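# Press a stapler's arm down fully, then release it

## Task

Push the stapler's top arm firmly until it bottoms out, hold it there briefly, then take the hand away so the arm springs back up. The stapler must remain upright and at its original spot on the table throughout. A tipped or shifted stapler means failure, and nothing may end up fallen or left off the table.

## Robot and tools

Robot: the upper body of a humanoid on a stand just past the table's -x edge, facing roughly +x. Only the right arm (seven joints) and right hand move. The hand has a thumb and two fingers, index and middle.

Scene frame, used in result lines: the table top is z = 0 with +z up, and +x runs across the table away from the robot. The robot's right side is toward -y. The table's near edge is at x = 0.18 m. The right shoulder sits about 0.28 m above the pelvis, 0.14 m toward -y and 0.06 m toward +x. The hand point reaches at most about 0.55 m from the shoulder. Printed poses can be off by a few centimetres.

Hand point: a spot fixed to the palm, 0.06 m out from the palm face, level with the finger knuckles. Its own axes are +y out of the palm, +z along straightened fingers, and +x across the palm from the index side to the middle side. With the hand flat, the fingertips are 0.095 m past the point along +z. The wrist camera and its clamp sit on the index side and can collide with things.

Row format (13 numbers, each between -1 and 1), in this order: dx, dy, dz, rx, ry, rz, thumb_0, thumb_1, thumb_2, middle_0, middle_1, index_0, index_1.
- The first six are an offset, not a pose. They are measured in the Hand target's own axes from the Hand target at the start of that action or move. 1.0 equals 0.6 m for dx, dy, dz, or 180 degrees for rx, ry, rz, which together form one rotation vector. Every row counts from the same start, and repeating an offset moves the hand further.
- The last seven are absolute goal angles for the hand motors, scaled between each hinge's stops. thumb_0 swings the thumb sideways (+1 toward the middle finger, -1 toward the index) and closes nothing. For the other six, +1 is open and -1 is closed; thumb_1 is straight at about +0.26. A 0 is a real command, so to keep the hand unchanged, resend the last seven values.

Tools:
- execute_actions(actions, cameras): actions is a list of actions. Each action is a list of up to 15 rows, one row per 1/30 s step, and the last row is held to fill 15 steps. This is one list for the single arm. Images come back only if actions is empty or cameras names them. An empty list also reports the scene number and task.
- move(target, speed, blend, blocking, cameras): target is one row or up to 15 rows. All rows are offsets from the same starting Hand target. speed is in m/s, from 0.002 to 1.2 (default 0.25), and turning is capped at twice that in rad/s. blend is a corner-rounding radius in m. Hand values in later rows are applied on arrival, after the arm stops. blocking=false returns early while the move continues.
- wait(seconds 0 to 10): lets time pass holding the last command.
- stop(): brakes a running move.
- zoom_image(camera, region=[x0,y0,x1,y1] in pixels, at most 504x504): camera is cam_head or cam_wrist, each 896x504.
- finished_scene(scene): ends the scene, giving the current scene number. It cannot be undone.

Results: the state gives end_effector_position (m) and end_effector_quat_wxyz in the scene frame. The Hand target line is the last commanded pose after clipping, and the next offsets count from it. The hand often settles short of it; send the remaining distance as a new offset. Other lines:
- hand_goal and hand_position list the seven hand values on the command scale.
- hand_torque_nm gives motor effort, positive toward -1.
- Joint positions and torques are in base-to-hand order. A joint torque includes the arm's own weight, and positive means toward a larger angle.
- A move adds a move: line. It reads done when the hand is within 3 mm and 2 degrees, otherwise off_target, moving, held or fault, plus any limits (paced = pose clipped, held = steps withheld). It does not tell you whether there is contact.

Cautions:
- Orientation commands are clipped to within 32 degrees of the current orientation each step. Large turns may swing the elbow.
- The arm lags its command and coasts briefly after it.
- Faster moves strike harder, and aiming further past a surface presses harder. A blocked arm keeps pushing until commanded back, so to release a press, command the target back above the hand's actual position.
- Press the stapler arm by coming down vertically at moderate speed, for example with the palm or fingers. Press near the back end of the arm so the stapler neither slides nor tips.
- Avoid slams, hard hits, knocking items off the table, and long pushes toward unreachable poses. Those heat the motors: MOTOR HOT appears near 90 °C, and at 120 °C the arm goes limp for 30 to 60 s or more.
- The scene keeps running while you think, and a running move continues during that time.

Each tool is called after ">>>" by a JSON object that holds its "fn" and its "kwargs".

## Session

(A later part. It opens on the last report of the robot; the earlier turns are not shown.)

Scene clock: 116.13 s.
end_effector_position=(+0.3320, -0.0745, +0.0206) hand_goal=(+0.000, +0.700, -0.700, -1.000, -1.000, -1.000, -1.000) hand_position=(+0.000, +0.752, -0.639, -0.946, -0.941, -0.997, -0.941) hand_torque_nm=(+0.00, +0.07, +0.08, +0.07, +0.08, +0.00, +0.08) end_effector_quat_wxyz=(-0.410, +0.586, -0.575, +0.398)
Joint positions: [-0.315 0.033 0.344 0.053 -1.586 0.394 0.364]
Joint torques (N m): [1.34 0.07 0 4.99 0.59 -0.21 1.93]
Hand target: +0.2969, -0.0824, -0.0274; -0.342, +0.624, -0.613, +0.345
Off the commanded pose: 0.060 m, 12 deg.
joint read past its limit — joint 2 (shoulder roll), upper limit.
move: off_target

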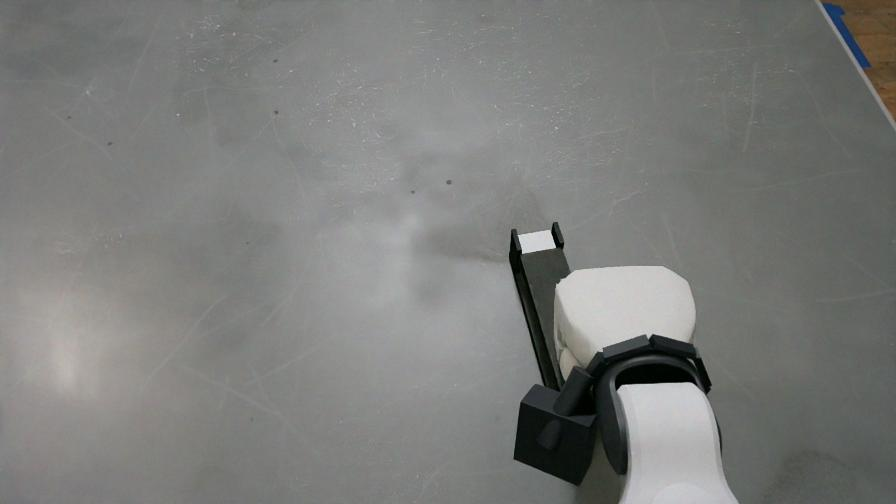

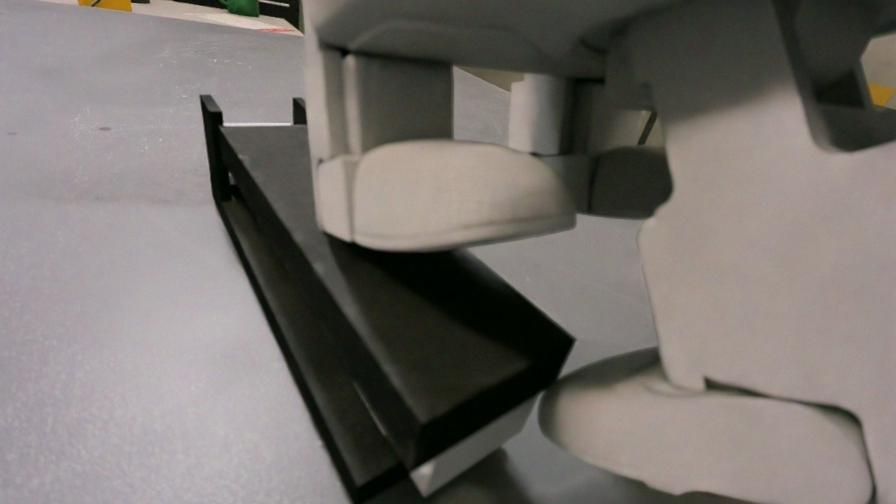

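>>> {"fn": "move", "kwargs": {"target": [0,0.04,0.016,-0.01,0,0,0,0.9,-0.7,-1,-1,-1,-1], "speed": 0.08, "cameras": ["all"]}}

Scene clock: 117.93 s.
end_effector_position=(+0.3389, -0.0722, +0.0152) hand_goal=(+0.000, +0.900, -0.700, -1.000, -1.000, -1.000, -1.000) hand_position=(+0.000, +0.898, -0.639, -0.946, -0.941, -0.998, -0.941) hand_torque_nm=(+0.00, +0.00, +0.08, +0.07, +0.08, +0.00, +0.08) end_effector_quat_wxyz=(-0.422, +0.580, -0.568, +0.404)
Joint positions: [-0.337 0.033 0.344 0.119 -1.554 0.395 0.28]
Joint torques (N m): [2.93 0.07 0.05 8.75 0.92 -0.32 2.27]
Hand target: +0.2924, -0.0828, -0.0528; -0.332, +0.629, -0.618, +0.335
Off the commanded pose: 0.083 m, 15 deg.
joint read past its limit — joint 2 (shoulder roll), upper limit.
joint sent to its limit — joint 2 (shoulder roll), upper limit. The joint targets are off in position, not in orientation.
move: off_target

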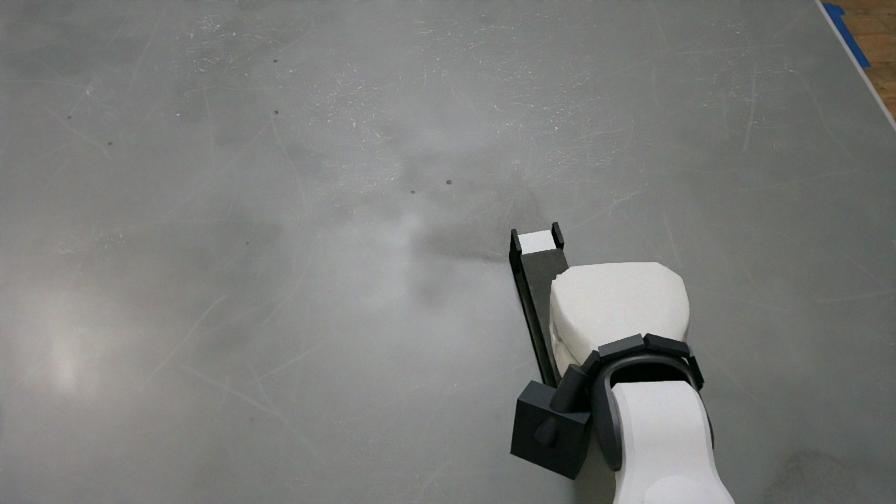

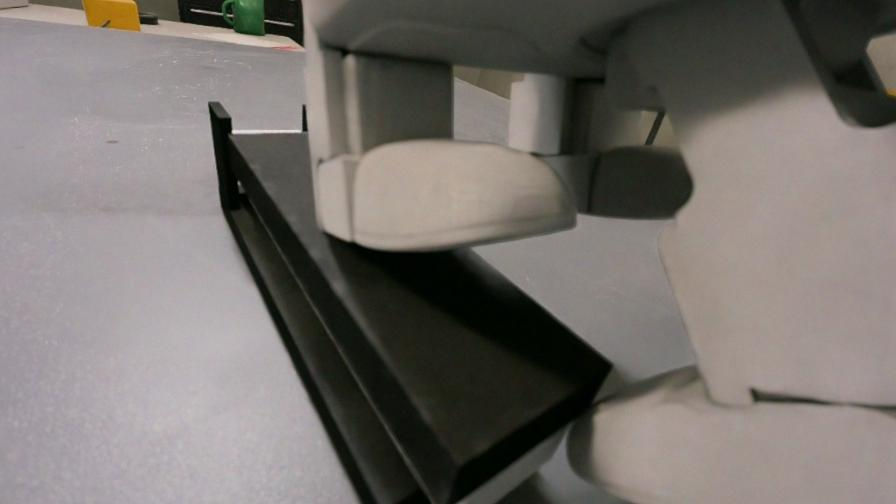

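>>> {"fn": "move", "kwargs": {"target": [0,0.02,0.012,0,0,0,0,0.9,-0.7,-1,-1,-1,-1], "speed": 0.08, "cameras": ["all"]}}

>>> {"fn": "zoom_image", "kwargs": {"camera": "cam_wrist", "region": [200, 80, 640, 504]}}

Scene clock: 120.47 s.
end_effector_position=(+0.3427, -0.0721, +0.0133) hand_goal=(+0.000, +0.900, -0.700, -1.000, -1.000, -1.000, -1.000) hand_position=(+0.000, +0.962, -0.639, -0.946, -0.941, -0.998, -0.941) hand_torque_nm=(+0.00, +0.08, +0.08, +0.07, +0.08, +0.00, +0.08) end_effector_quat_wxyz=(-0.434, +0.570, -0.561, +0.415)
Joint positions: [-0.337 0.033 0.344 0.148 -1.537 0.396 0.209]
Joint torques (N m): [3.23 0.05 0.1 10.97 1.05 -0.54 2.82]
Hand target: +0.2917, -0.0829, -0.0668; -0.332, +0.629, -0.618, +0.335
Off the commanded pose: 0.096 m, 17 deg.
joint read past its limit — joint 2 (shoulder roll), upper limit.
move: off_target

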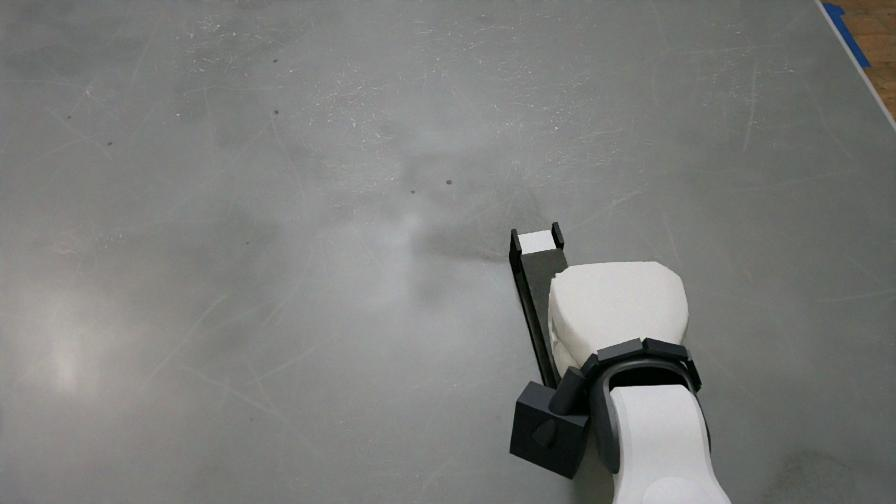

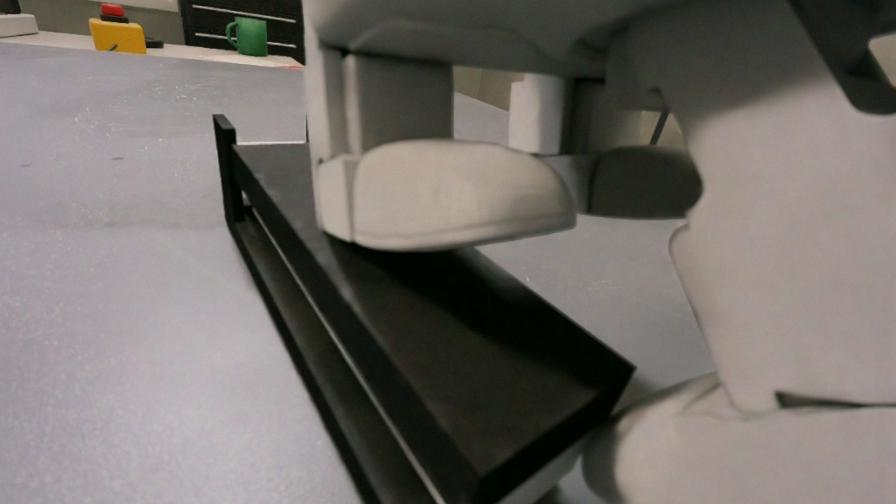

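Scaled by 1.145 from the camera's 896x504 image, which has a finer 1280x720 frame.

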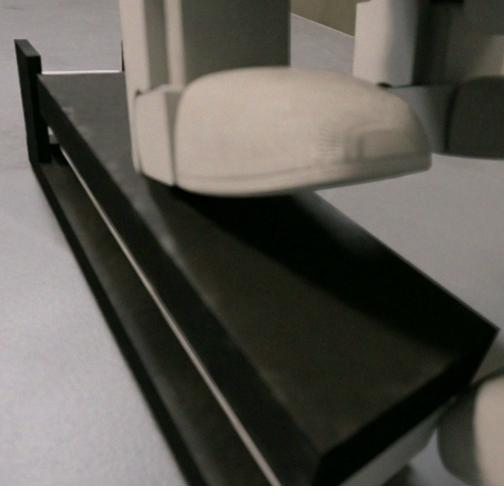

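>>> {"fn": "move", "kwargs": {"target": [-0.005,-0.303,-0.136,0.04,0,0,0,0.9,-0.7,-1,-1,-1,-1], "speed": 0.12, "cameras": ["all"]}}

Scene clock: 124.63 s.
end_effector_position=(+0.3222, -0.0753, +0.1254) hand_goal=(+0.000, +0.900, -0.700, -1.000, -1.000, -1.000, -1.000) hand_position=(+0.000, +0.950, -0.640, -0.946, -0.941, -0.942, -0.941) hand_torque_nm=(+0.00, +0.06, +0.08, +0.07, +0.08, +0.07, +0.08) end_effector_quat_wxyz=(-0.369, +0.609, -0.599, +0.366)
Joint positions: [-0.511 0.009 0.341 -0.371 -1.779 0.402 1.141]
Joint torques (N m): [-4.51 -0.34 -0.31 -4.39 -0.32 -0.16 -0.53]
Hand target: +0.3246, -0.0773, +0.1297; -0.371, +0.607, -0.596, +0.373
Off the commanded pose: 0.005 m, 1 deg.
move: off_target

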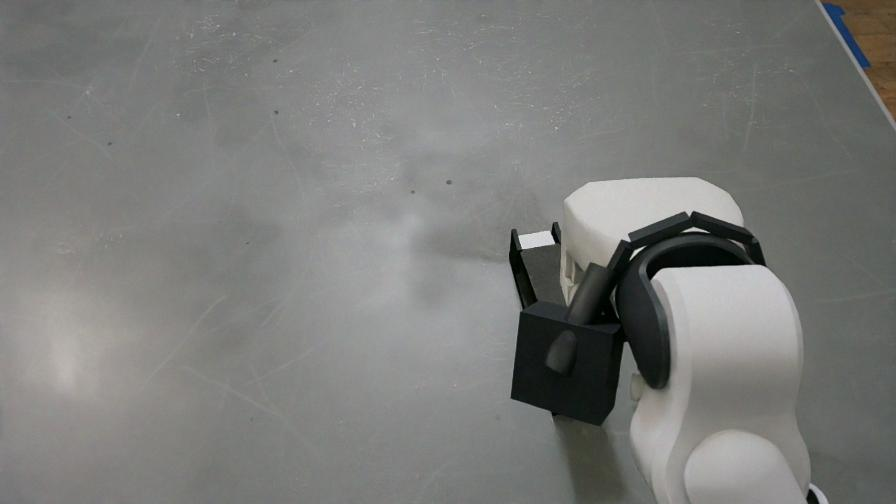

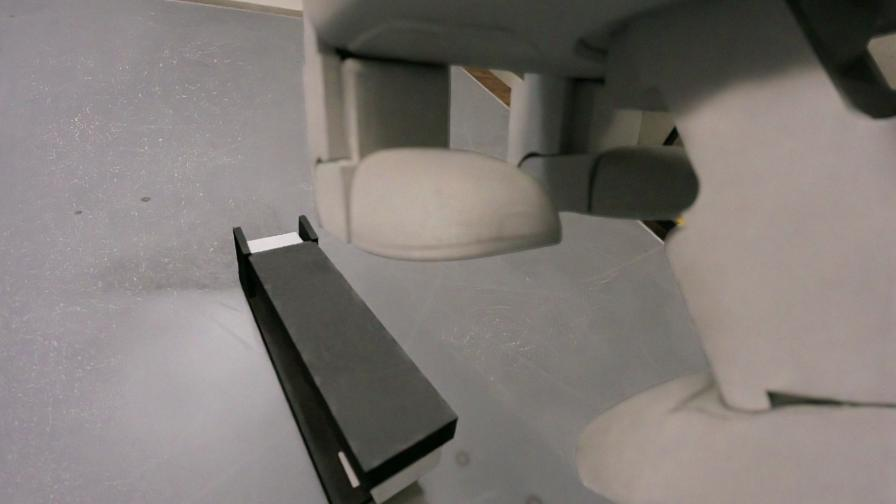

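>>> {"fn": "finished_scene", "kwargs": {"scene": 1}}

The scene is finished: the task was done.


## Next scene

The same job, from a new start.

>>> {"fn": "execute_actions", "kwargs": {"actions": []}}

Scene clock: 0.00 s.
end_effector_position=(+0.2219, -0.4106, +0.2450) hand_goal=(+0.000, +0.263, +1.000, +1.000, +1.000, +1.000, +1.000) hand_position=(+0.000, +0.263, +1.000, +1.000, +1.000, +1.000, +1.000) hand_torque_nm=(+0.00, +0.00, +0.00, +0.00, +0.00, +0.00, +0.00) end_effector_quat_wxyz=(-0.116, -0.242, -0.362, +0.893)
Joint positions: [-0.527 -0.152 -0.493 -0.202 -1.344 1.209 -0.812]
Joint velocities: within noise
Joint torques (N m): no reading
Hand target: +0.2219, -0.4106, +0.2450; -0.116, -0.242, -0.362, +0.893

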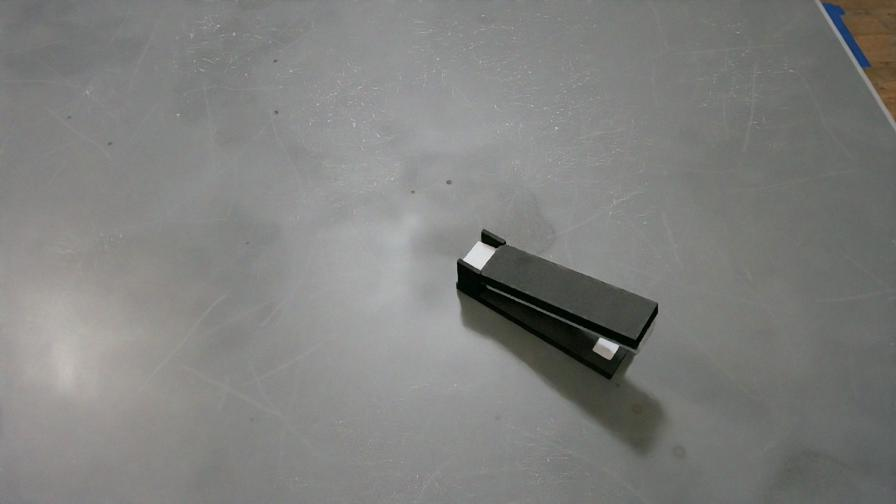

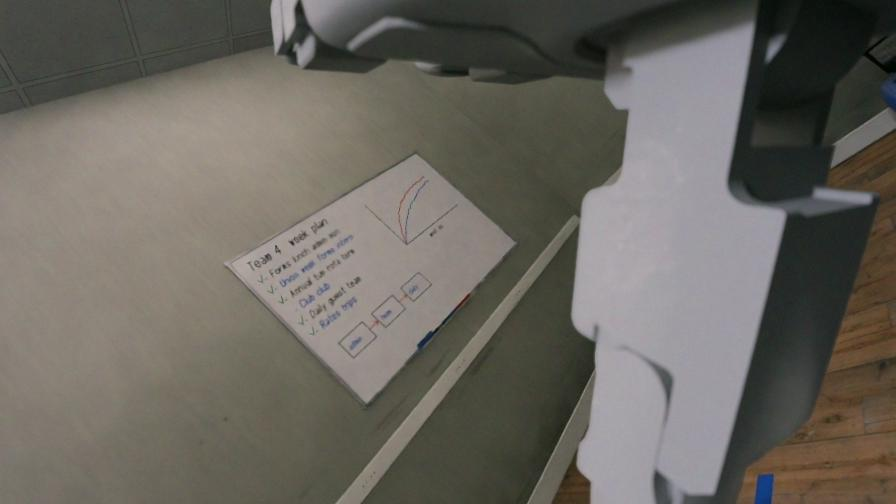

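>>> {"fn": "move", "kwargs": {"target": [-0.085,-0.112,-0.191,-0.333,-0.517,0.065,0.7,0.7,-0.7,-1,-1,-1,-1], "speed": 0.4}}

Scene clock: 13.23 s.
end_effector_position=(+0.2783, -0.2796, +0.2366) hand_goal=(+0.700, +0.700, -0.700, -1.000, -1.000, -1.000, -1.000) hand_position=(+0.547, +0.642, -0.638, -0.943, -0.938, -0.943, -0.938) hand_torque_nm=(-0.25, -0.08, +0.09, +0.07, +0.09, +0.07, +0.09) end_effector_quat_wxyz=(+0.501, -0.498, +0.503, -0.498)
Joint positions: [0.272 -0.909 -0.711 -0.74 -0.427 0.18 0.436]
Joint torques (N m): [-1.1 -5.13 -2.49 -0.66 0.23 -0.19 -0.71]
Hand target: +0.2797, -0.2806, +0.2399; +0.501, -0.500, +0.500, -0.499
Off the commanded pose: 0.004 m, 0 deg.
move: off_target

>>> {"fn": "move", "kwargs": {"target": [-0.233,0.133,0.142,-0.055,-0.222,0.0,0.7,0.7,-0.7,-1,-1,-1,-1], "speed": 0.3, "cameras": ["all"]}}

Scene clock: 19.00 s.
end_effector_position=(+0.3625, -0.1454, +0.1585) hand_goal=(+0.700, +0.700, -0.700, -1.000, -1.000, -1.000, -1.000) hand_position=(+0.547, +0.642, -0.638, -0.943, -0.938, -0.943, -0.938) hand_torque_nm=(-0.25, -0.08, +0.09, +0.07, +0.09, +0.07, +0.09) end_effector_quat_wxyz=(-0.591, +0.683, -0.343, +0.258)
Joint positions: [-0.559 -0.959 0.246 -0.096 -0.468 -0.314 0.331]
Joint torques (N m): [-5.36 -2.99 -1.79 -1.25 0.46 -0.25 -0.93]
Hand target: +0.3647, -0.1406, +0.1603; -0.597, +0.681, -0.339, +0.255
Off the commanded pose: 0.006 m, 1 deg.
move: off_target

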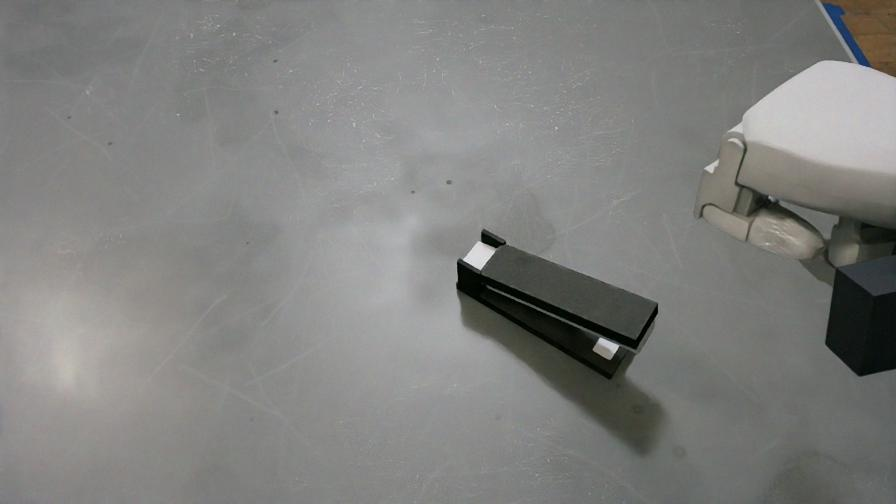

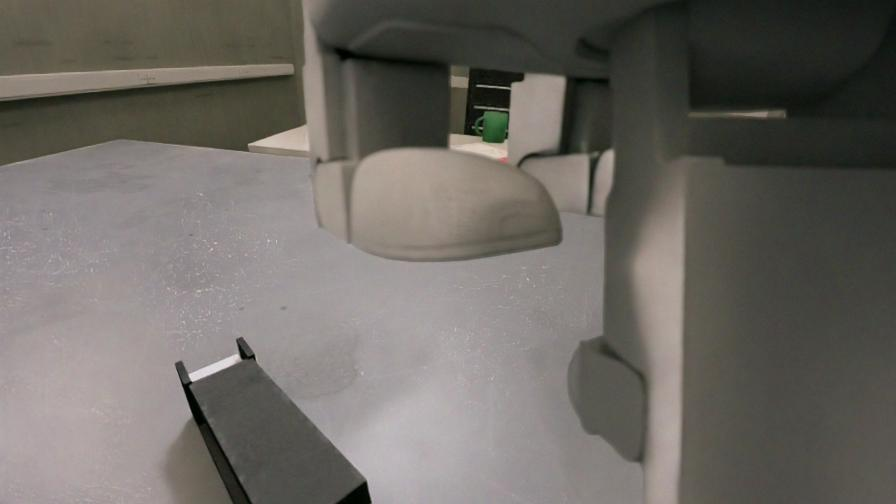

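>>> {"fn": "move", "kwargs": {"target": [-0.024,0.118,0.063,-0.091,-0.075,-0.042,0.7,0.7,-0.7,-1,-1,-1,-1], "speed": 0.15, "cameras": ["all"]}}

Scene clock: 24.33 s.
end_effector_position=(+0.3685, -0.1140, +0.0816) hand_goal=(+0.700, +0.700, -0.700, -1.000, -1.000, -1.000, -1.000) hand_position=(+0.547, +0.642, -0.639, -0.943, -0.938, -0.943, -0.938) hand_torque_nm=(-0.25, -0.08, +0.08, +0.07, +0.09, +0.07, +0.09) end_effector_quat_wxyz=(-0.508, +0.805, -0.263, +0.158)
Joint positions: [-0.859 -0.744 0.558 0.398 -0.698 -0.64 0.341]
Joint torques (N m): [-6.85 -2.34 -1.72 -1.39 0.38 -0.2 -0.95]
Hand target: +0.3728, -0.1094, +0.0854; -0.512, +0.804, -0.254, +0.161
Off the commanded pose: 0.007 m, 1 deg.
move: off_target

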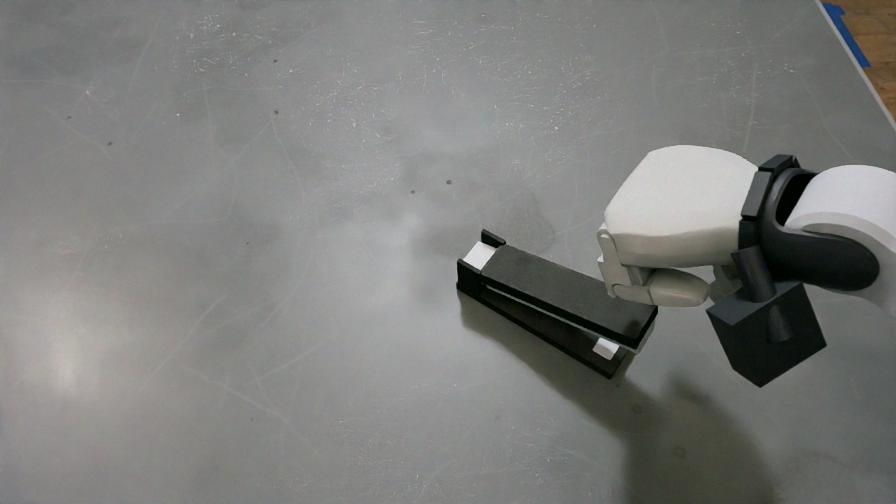

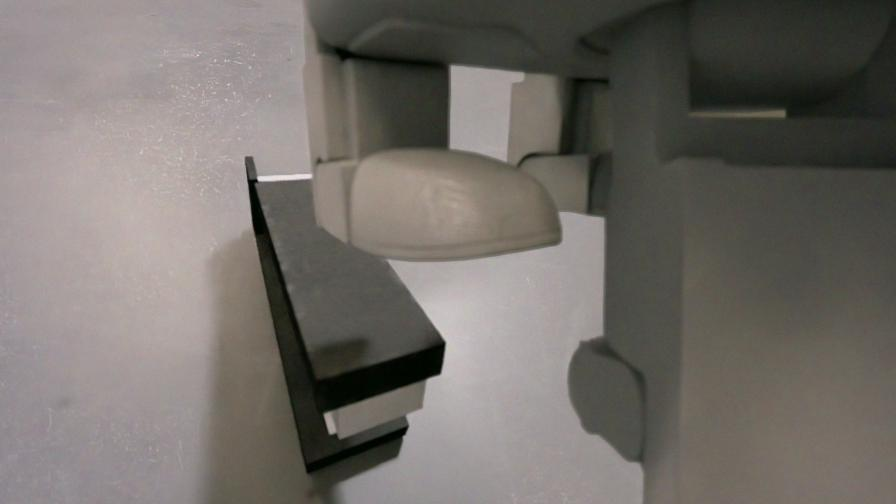

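>>> {"fn": "move", "kwargs": {"target": [-0.007,0.068,0.018,0,0,0,0.7,0.7,-0.7,-1,-1,-1,-1], "speed": 0.06, "cameras": ["all"]}}

Scene clock: 27.93 s.
end_effector_position=(+0.3704, -0.1138, +0.0514) hand_goal=(+0.700, +0.700, -0.700, -1.000, -1.000, -1.000, -1.000) hand_position=(+0.547, +0.642, -0.639, -0.943, -0.938, -0.943, -0.938) hand_torque_nm=(-0.25, -0.08, +0.08, +0.07, +0.09, +0.07, +0.09) end_effector_quat_wxyz=(-0.515, +0.802, -0.250, +0.169)
Joint positions: [-0.859 -0.698 0.627 0.536 -0.841 -0.669 0.125]
Joint torques (N m): [-4.32 -2.47 -1.33 -1.38 0.47 -0.09 -0.99]
Hand target: +0.3650, -0.1131, +0.0439; -0.512, +0.804, -0.254, +0.161
Off the commanded pose: 0.009 m, 1 deg.
move: off_target

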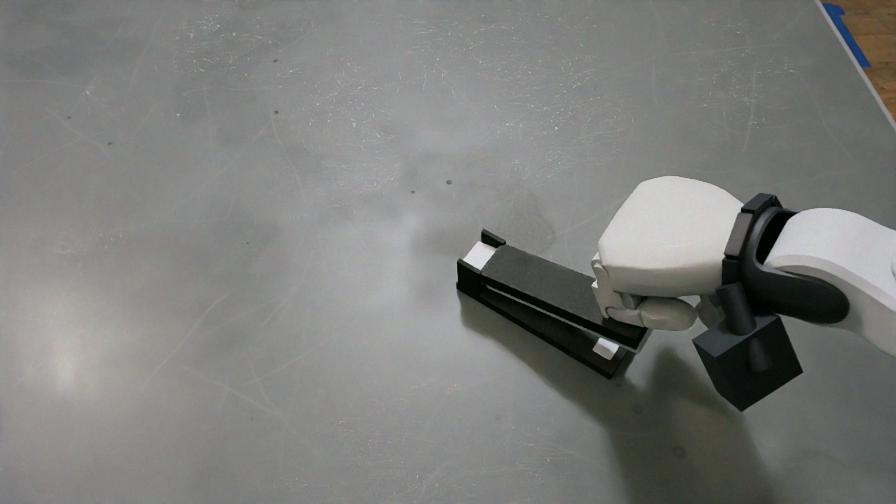

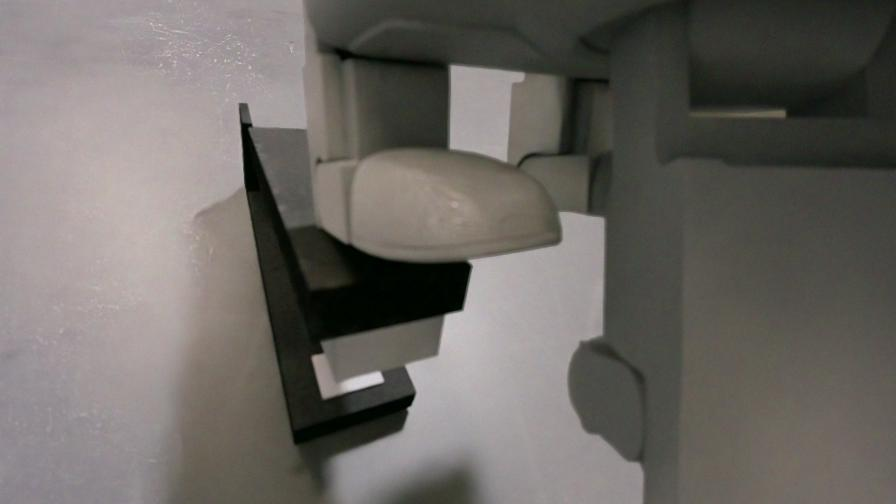

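>>> {"fn": "move", "kwargs": {"target": [[-0.017,-0.012,-0.006,0,0,0,0.7,0.7,-0.7,-1,-1,-1,-1],[-0.017,0.057,0.015,-0.04,0,0,0.7,0.7,-0.7,-1,-1,-1,-1]], "speed": 0.06, "cameras": ["all"]}}

Scene clock: 31.70 s.
end_effector_position=(+0.3695, -0.1014, +0.0350) hand_goal=(+0.700, +0.700, -0.700, -1.000, -1.000, -1.000, -1.000) hand_position=(+0.547, +0.642, -0.639, -0.943, -0.938, -0.997, -0.938) hand_torque_nm=(-0.25, -0.08, +0.08, +0.07, +0.09, +0.00, +0.09) end_effector_quat_wxyz=(-0.499, +0.813, -0.252, +0.164)
Joint positions: [-0.897 -0.639 0.719 0.595 -0.859 -0.611 0.104]
Joint torques (N m): [-2.87 -2.06 0.09 0.72 -0.29 0.29 0.41]
Hand target: +0.3529, -0.1124, +0.0091; -0.461, +0.835, -0.264, +0.145
Off the commanded pose: 0.033 m, 6 deg.
move: off_target

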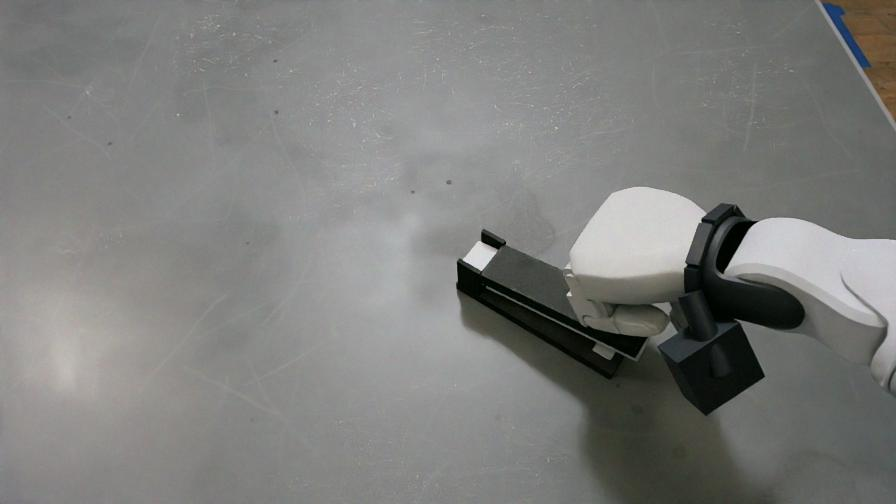

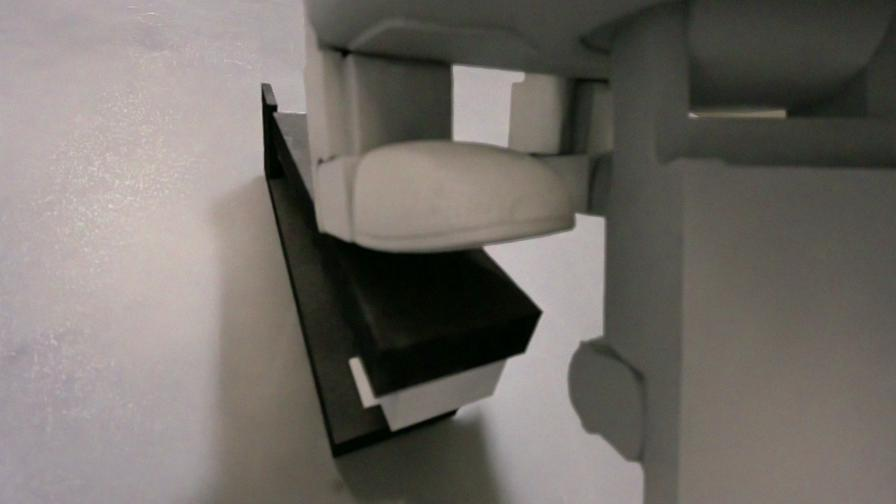

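>>> {"fn": "move", "kwargs": {"target": [0,0.067,0.018,-0.04,0,0,0.7,0.7,-0.7,-1,-1,-1,-1], "speed": 0.08, "cameras": ["all"]}}

Scene clock: 34.50 s.
end_effector_position=(+0.3809, -0.0966, +0.0228) hand_goal=(+0.700, +0.700, -0.700, -1.000, -1.000, -1.000, -1.000) hand_position=(+0.547, +0.642, -0.639, -0.943, -0.938, -0.998, -0.938) hand_torque_nm=(-0.25, -0.08, +0.08, +0.07, +0.09, +0.00, +0.09) end_effector_quat_wxyz=(-0.481, +0.826, -0.244, +0.165)
Joint positions: [-1.018 -0.572 0.873 0.796 -0.859 -0.611 0.005]
Joint torques (N m): [0.4 -1.5 1.63 3.22 -0.64 0.81 1.4]
Hand target: +0.3458, -0.1224, -0.0306; -0.407, +0.862, -0.272, +0.128
Off the commanded pose: 0.069 m, 11 deg.
move: off_target

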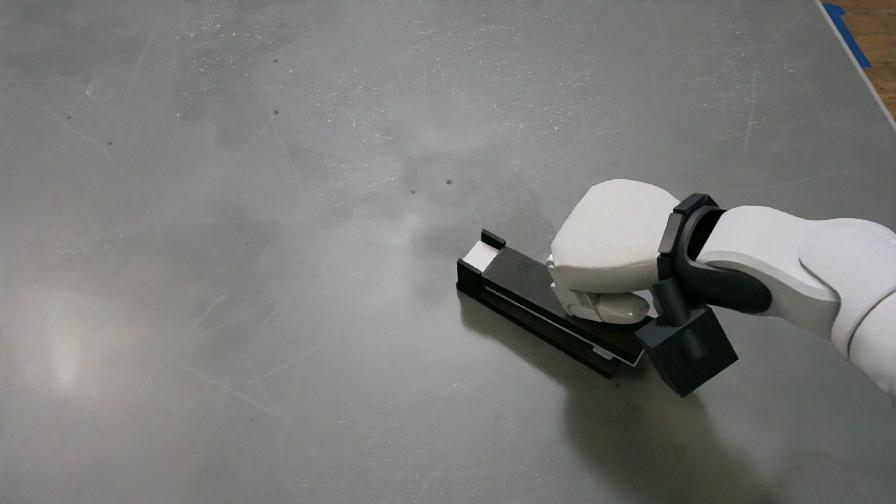

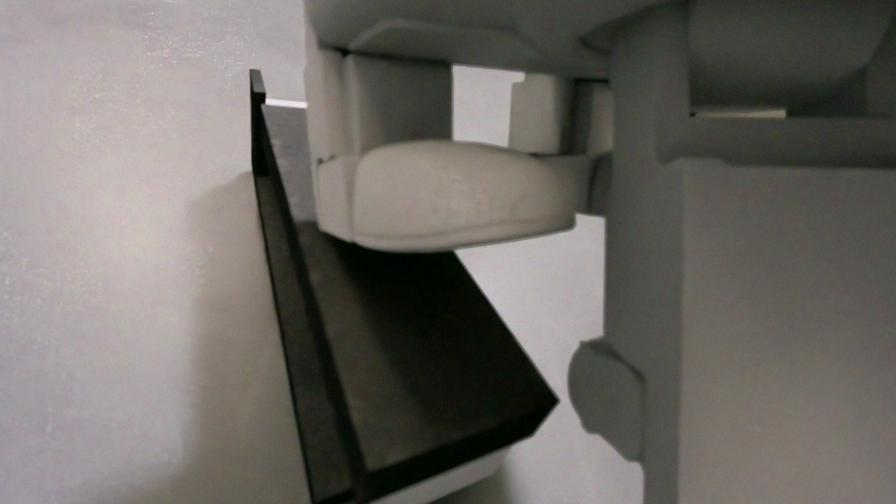

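>>> {"fn": "move", "kwargs": {"target": [0,0.066,0.012,0,0,0,0.7,0.7,-0.7,-1,-1,-1,-1], "speed": 0.08, "cameras": ["all"]}}

Scene clock: 37.23 s.
end_effector_position=(+0.3794, -0.0974, +0.0100) hand_goal=(+0.700, +0.700, -0.700, -1.000, -1.000, -1.000, -1.000) hand_position=(+0.547, +0.642, -0.639, -0.943, -0.938, -0.998, -0.938) hand_torque_nm=(-0.25, -0.08, +0.08, +0.07, +0.09, +0.00, +0.09) end_effector_quat_wxyz=(-0.518, +0.805, -0.236, +0.168)
Joint positions: [-1.035 -0.562 0.994 0.924 -0.854 -0.644 -0.237]
Joint torques (N m): [2.39 -1.37 2.96 5.52 -1.32 1.76 2.74]
Hand target: +0.3345, -0.1385, -0.0658; -0.407, +0.862, -0.272, +0.128
Off the commanded pose: 0.097 m, 16 deg.
move: off_target

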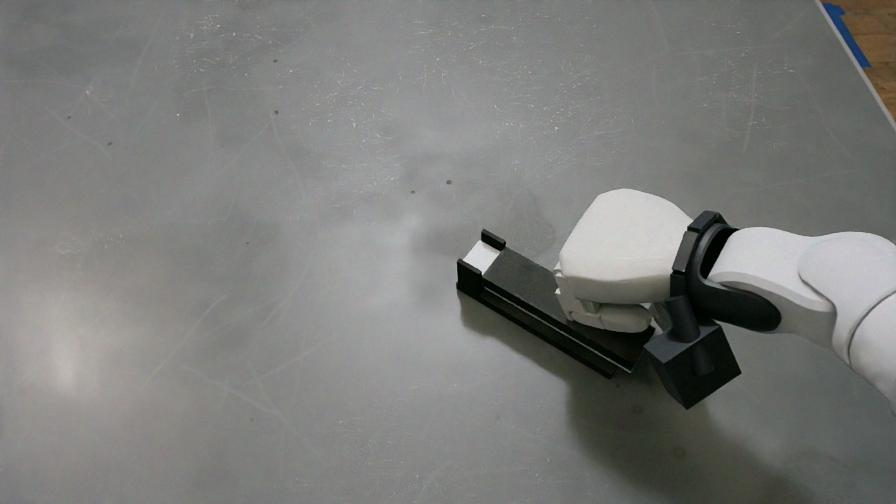

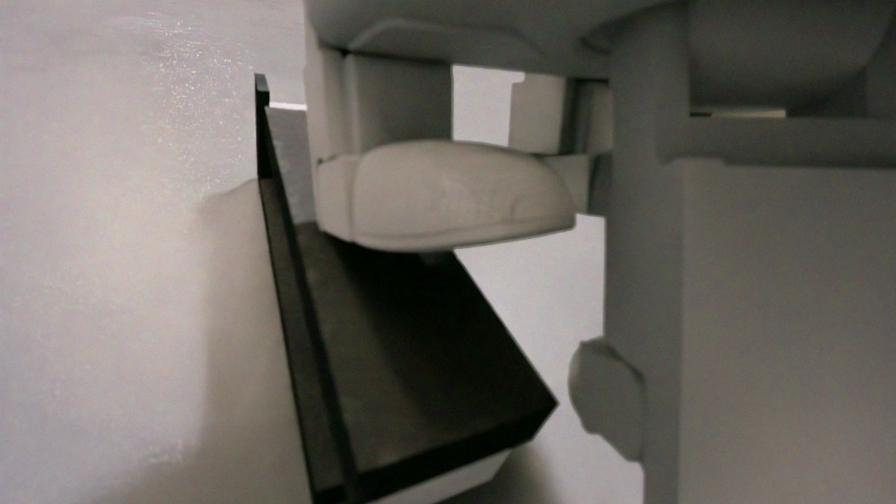

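>>> {"fn": "zoom_image", "kwargs": {"camera": "cam_head", "region": [440, 220, 680, 400]}}

Scaled by 2.100 from the camera's 896x504 image, which has a finer 1280x720 frame.

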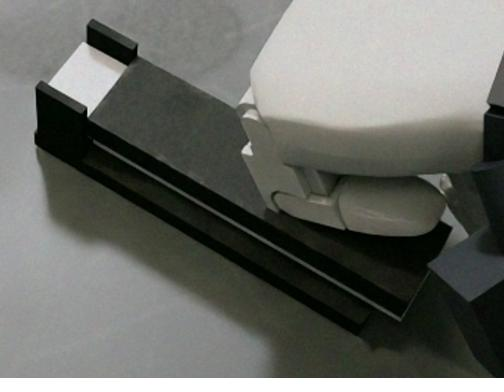

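>>> {"fn": "move", "kwargs": {"target": [0,0.055,0.018,0,0,0,0.7,0.7,-0.7,-1,-1,-1,-1], "speed": 0.08, "cameras": ["all"]}}

>>> {"fn": "zoom_image", "kwargs": {"camera": "cam_head", "region": [440, 220, 680, 400]}}

Scene clock: 40.63 s.
end_effector_position=(+0.3831, -0.0959, +0.0059) hand_goal=(+0.700, +0.700, -0.700, -1.000, -1.000, -1.000, -1.000) hand_position=(+0.547, +0.642, -0.639, -0.943, -0.938, -0.999, -0.938) hand_torque_nm=(-0.25, -0.08, +0.08, +0.07, +0.09, +0.00, +0.09) end_effector_quat_wxyz=(-0.555, +0.779, -0.232, +0.179)
Joint positions: [-1.061 -0.53 1.09 1.062 -0.845 -0.674 -0.452]
Joint torques (N m): [4.78 -0.84 4.38 7.2 -2 2.54 4.43]
Hand target: +0.3272, -0.1488, -0.0981; -0.407, +0.862, -0.272, +0.128
Off the commanded pose: 0.129 m, 21 deg.
move: off_target

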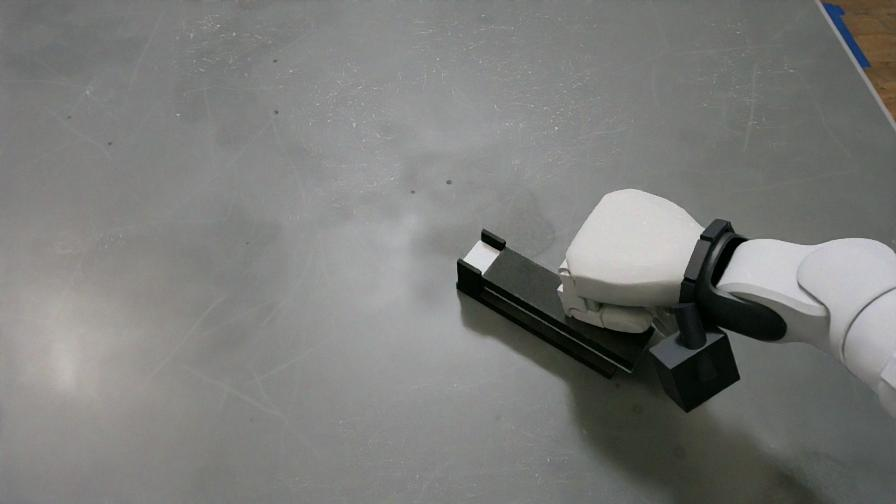

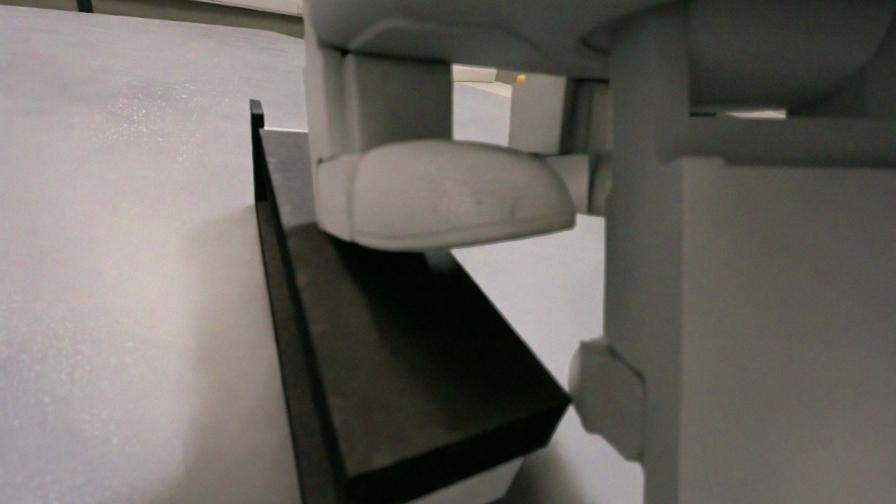

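Scaled by 2.100 from the camera's 896x504 image, which has a finer 1280x720 frame.

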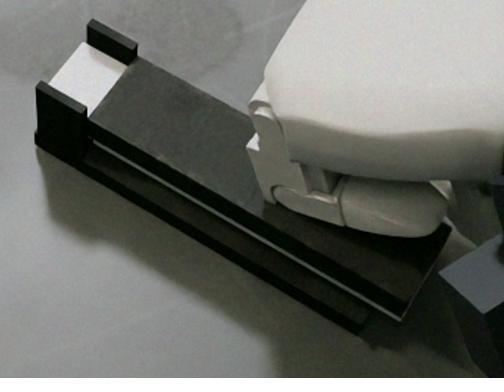

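>>> {"fn": "move", "kwargs": {"target": [0.016,-0.35,-0.151,0.08,0,0,0.7,0.7,-0.7,-1,-1,-1,-1], "speed": 0.15, "cameras": ["cam_head"]}}

Scene clock: 46.63 s.
end_effector_position=(+0.3687, -0.1015, +0.1156) hand_goal=(+0.700, +0.700, -0.700, -1.000, -1.000, -1.000, -1.000) hand_position=(+0.547, +0.642, -0.639, -0.943, -0.938, -0.945, -0.938) hand_torque_nm=(-0.25, -0.08, +0.08, +0.07, +0.09, +0.07, +0.09) end_effector_quat_wxyz=(-0.510, +0.807, -0.256, +0.155)
Joint positions: [-1.08 -0.951 0.945 0.216 -0.388 -0.42 0.275]
Joint torques (N m): [-6.26 -3.91 -2.86 -1.66 0.66 0.06 -0.57]
Hand target: +0.3718, -0.1024, +0.1216; -0.512, +0.804, -0.254, +0.161
Off the commanded pose: 0.007 m, 1 deg.
move: off_target
Images, in order (width x height): cam_head 896x504.

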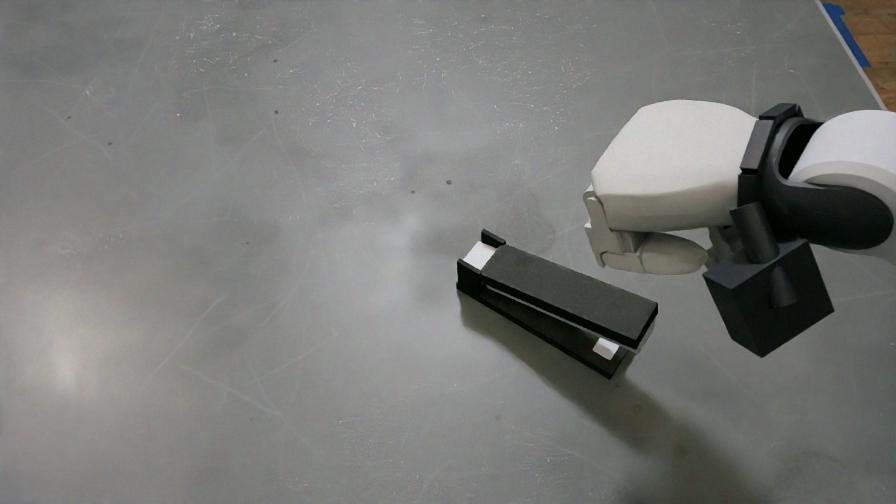

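>>> {"fn": "finished_scene", "kwargs": {"scene": 2}}

The scene is finished: the task was done.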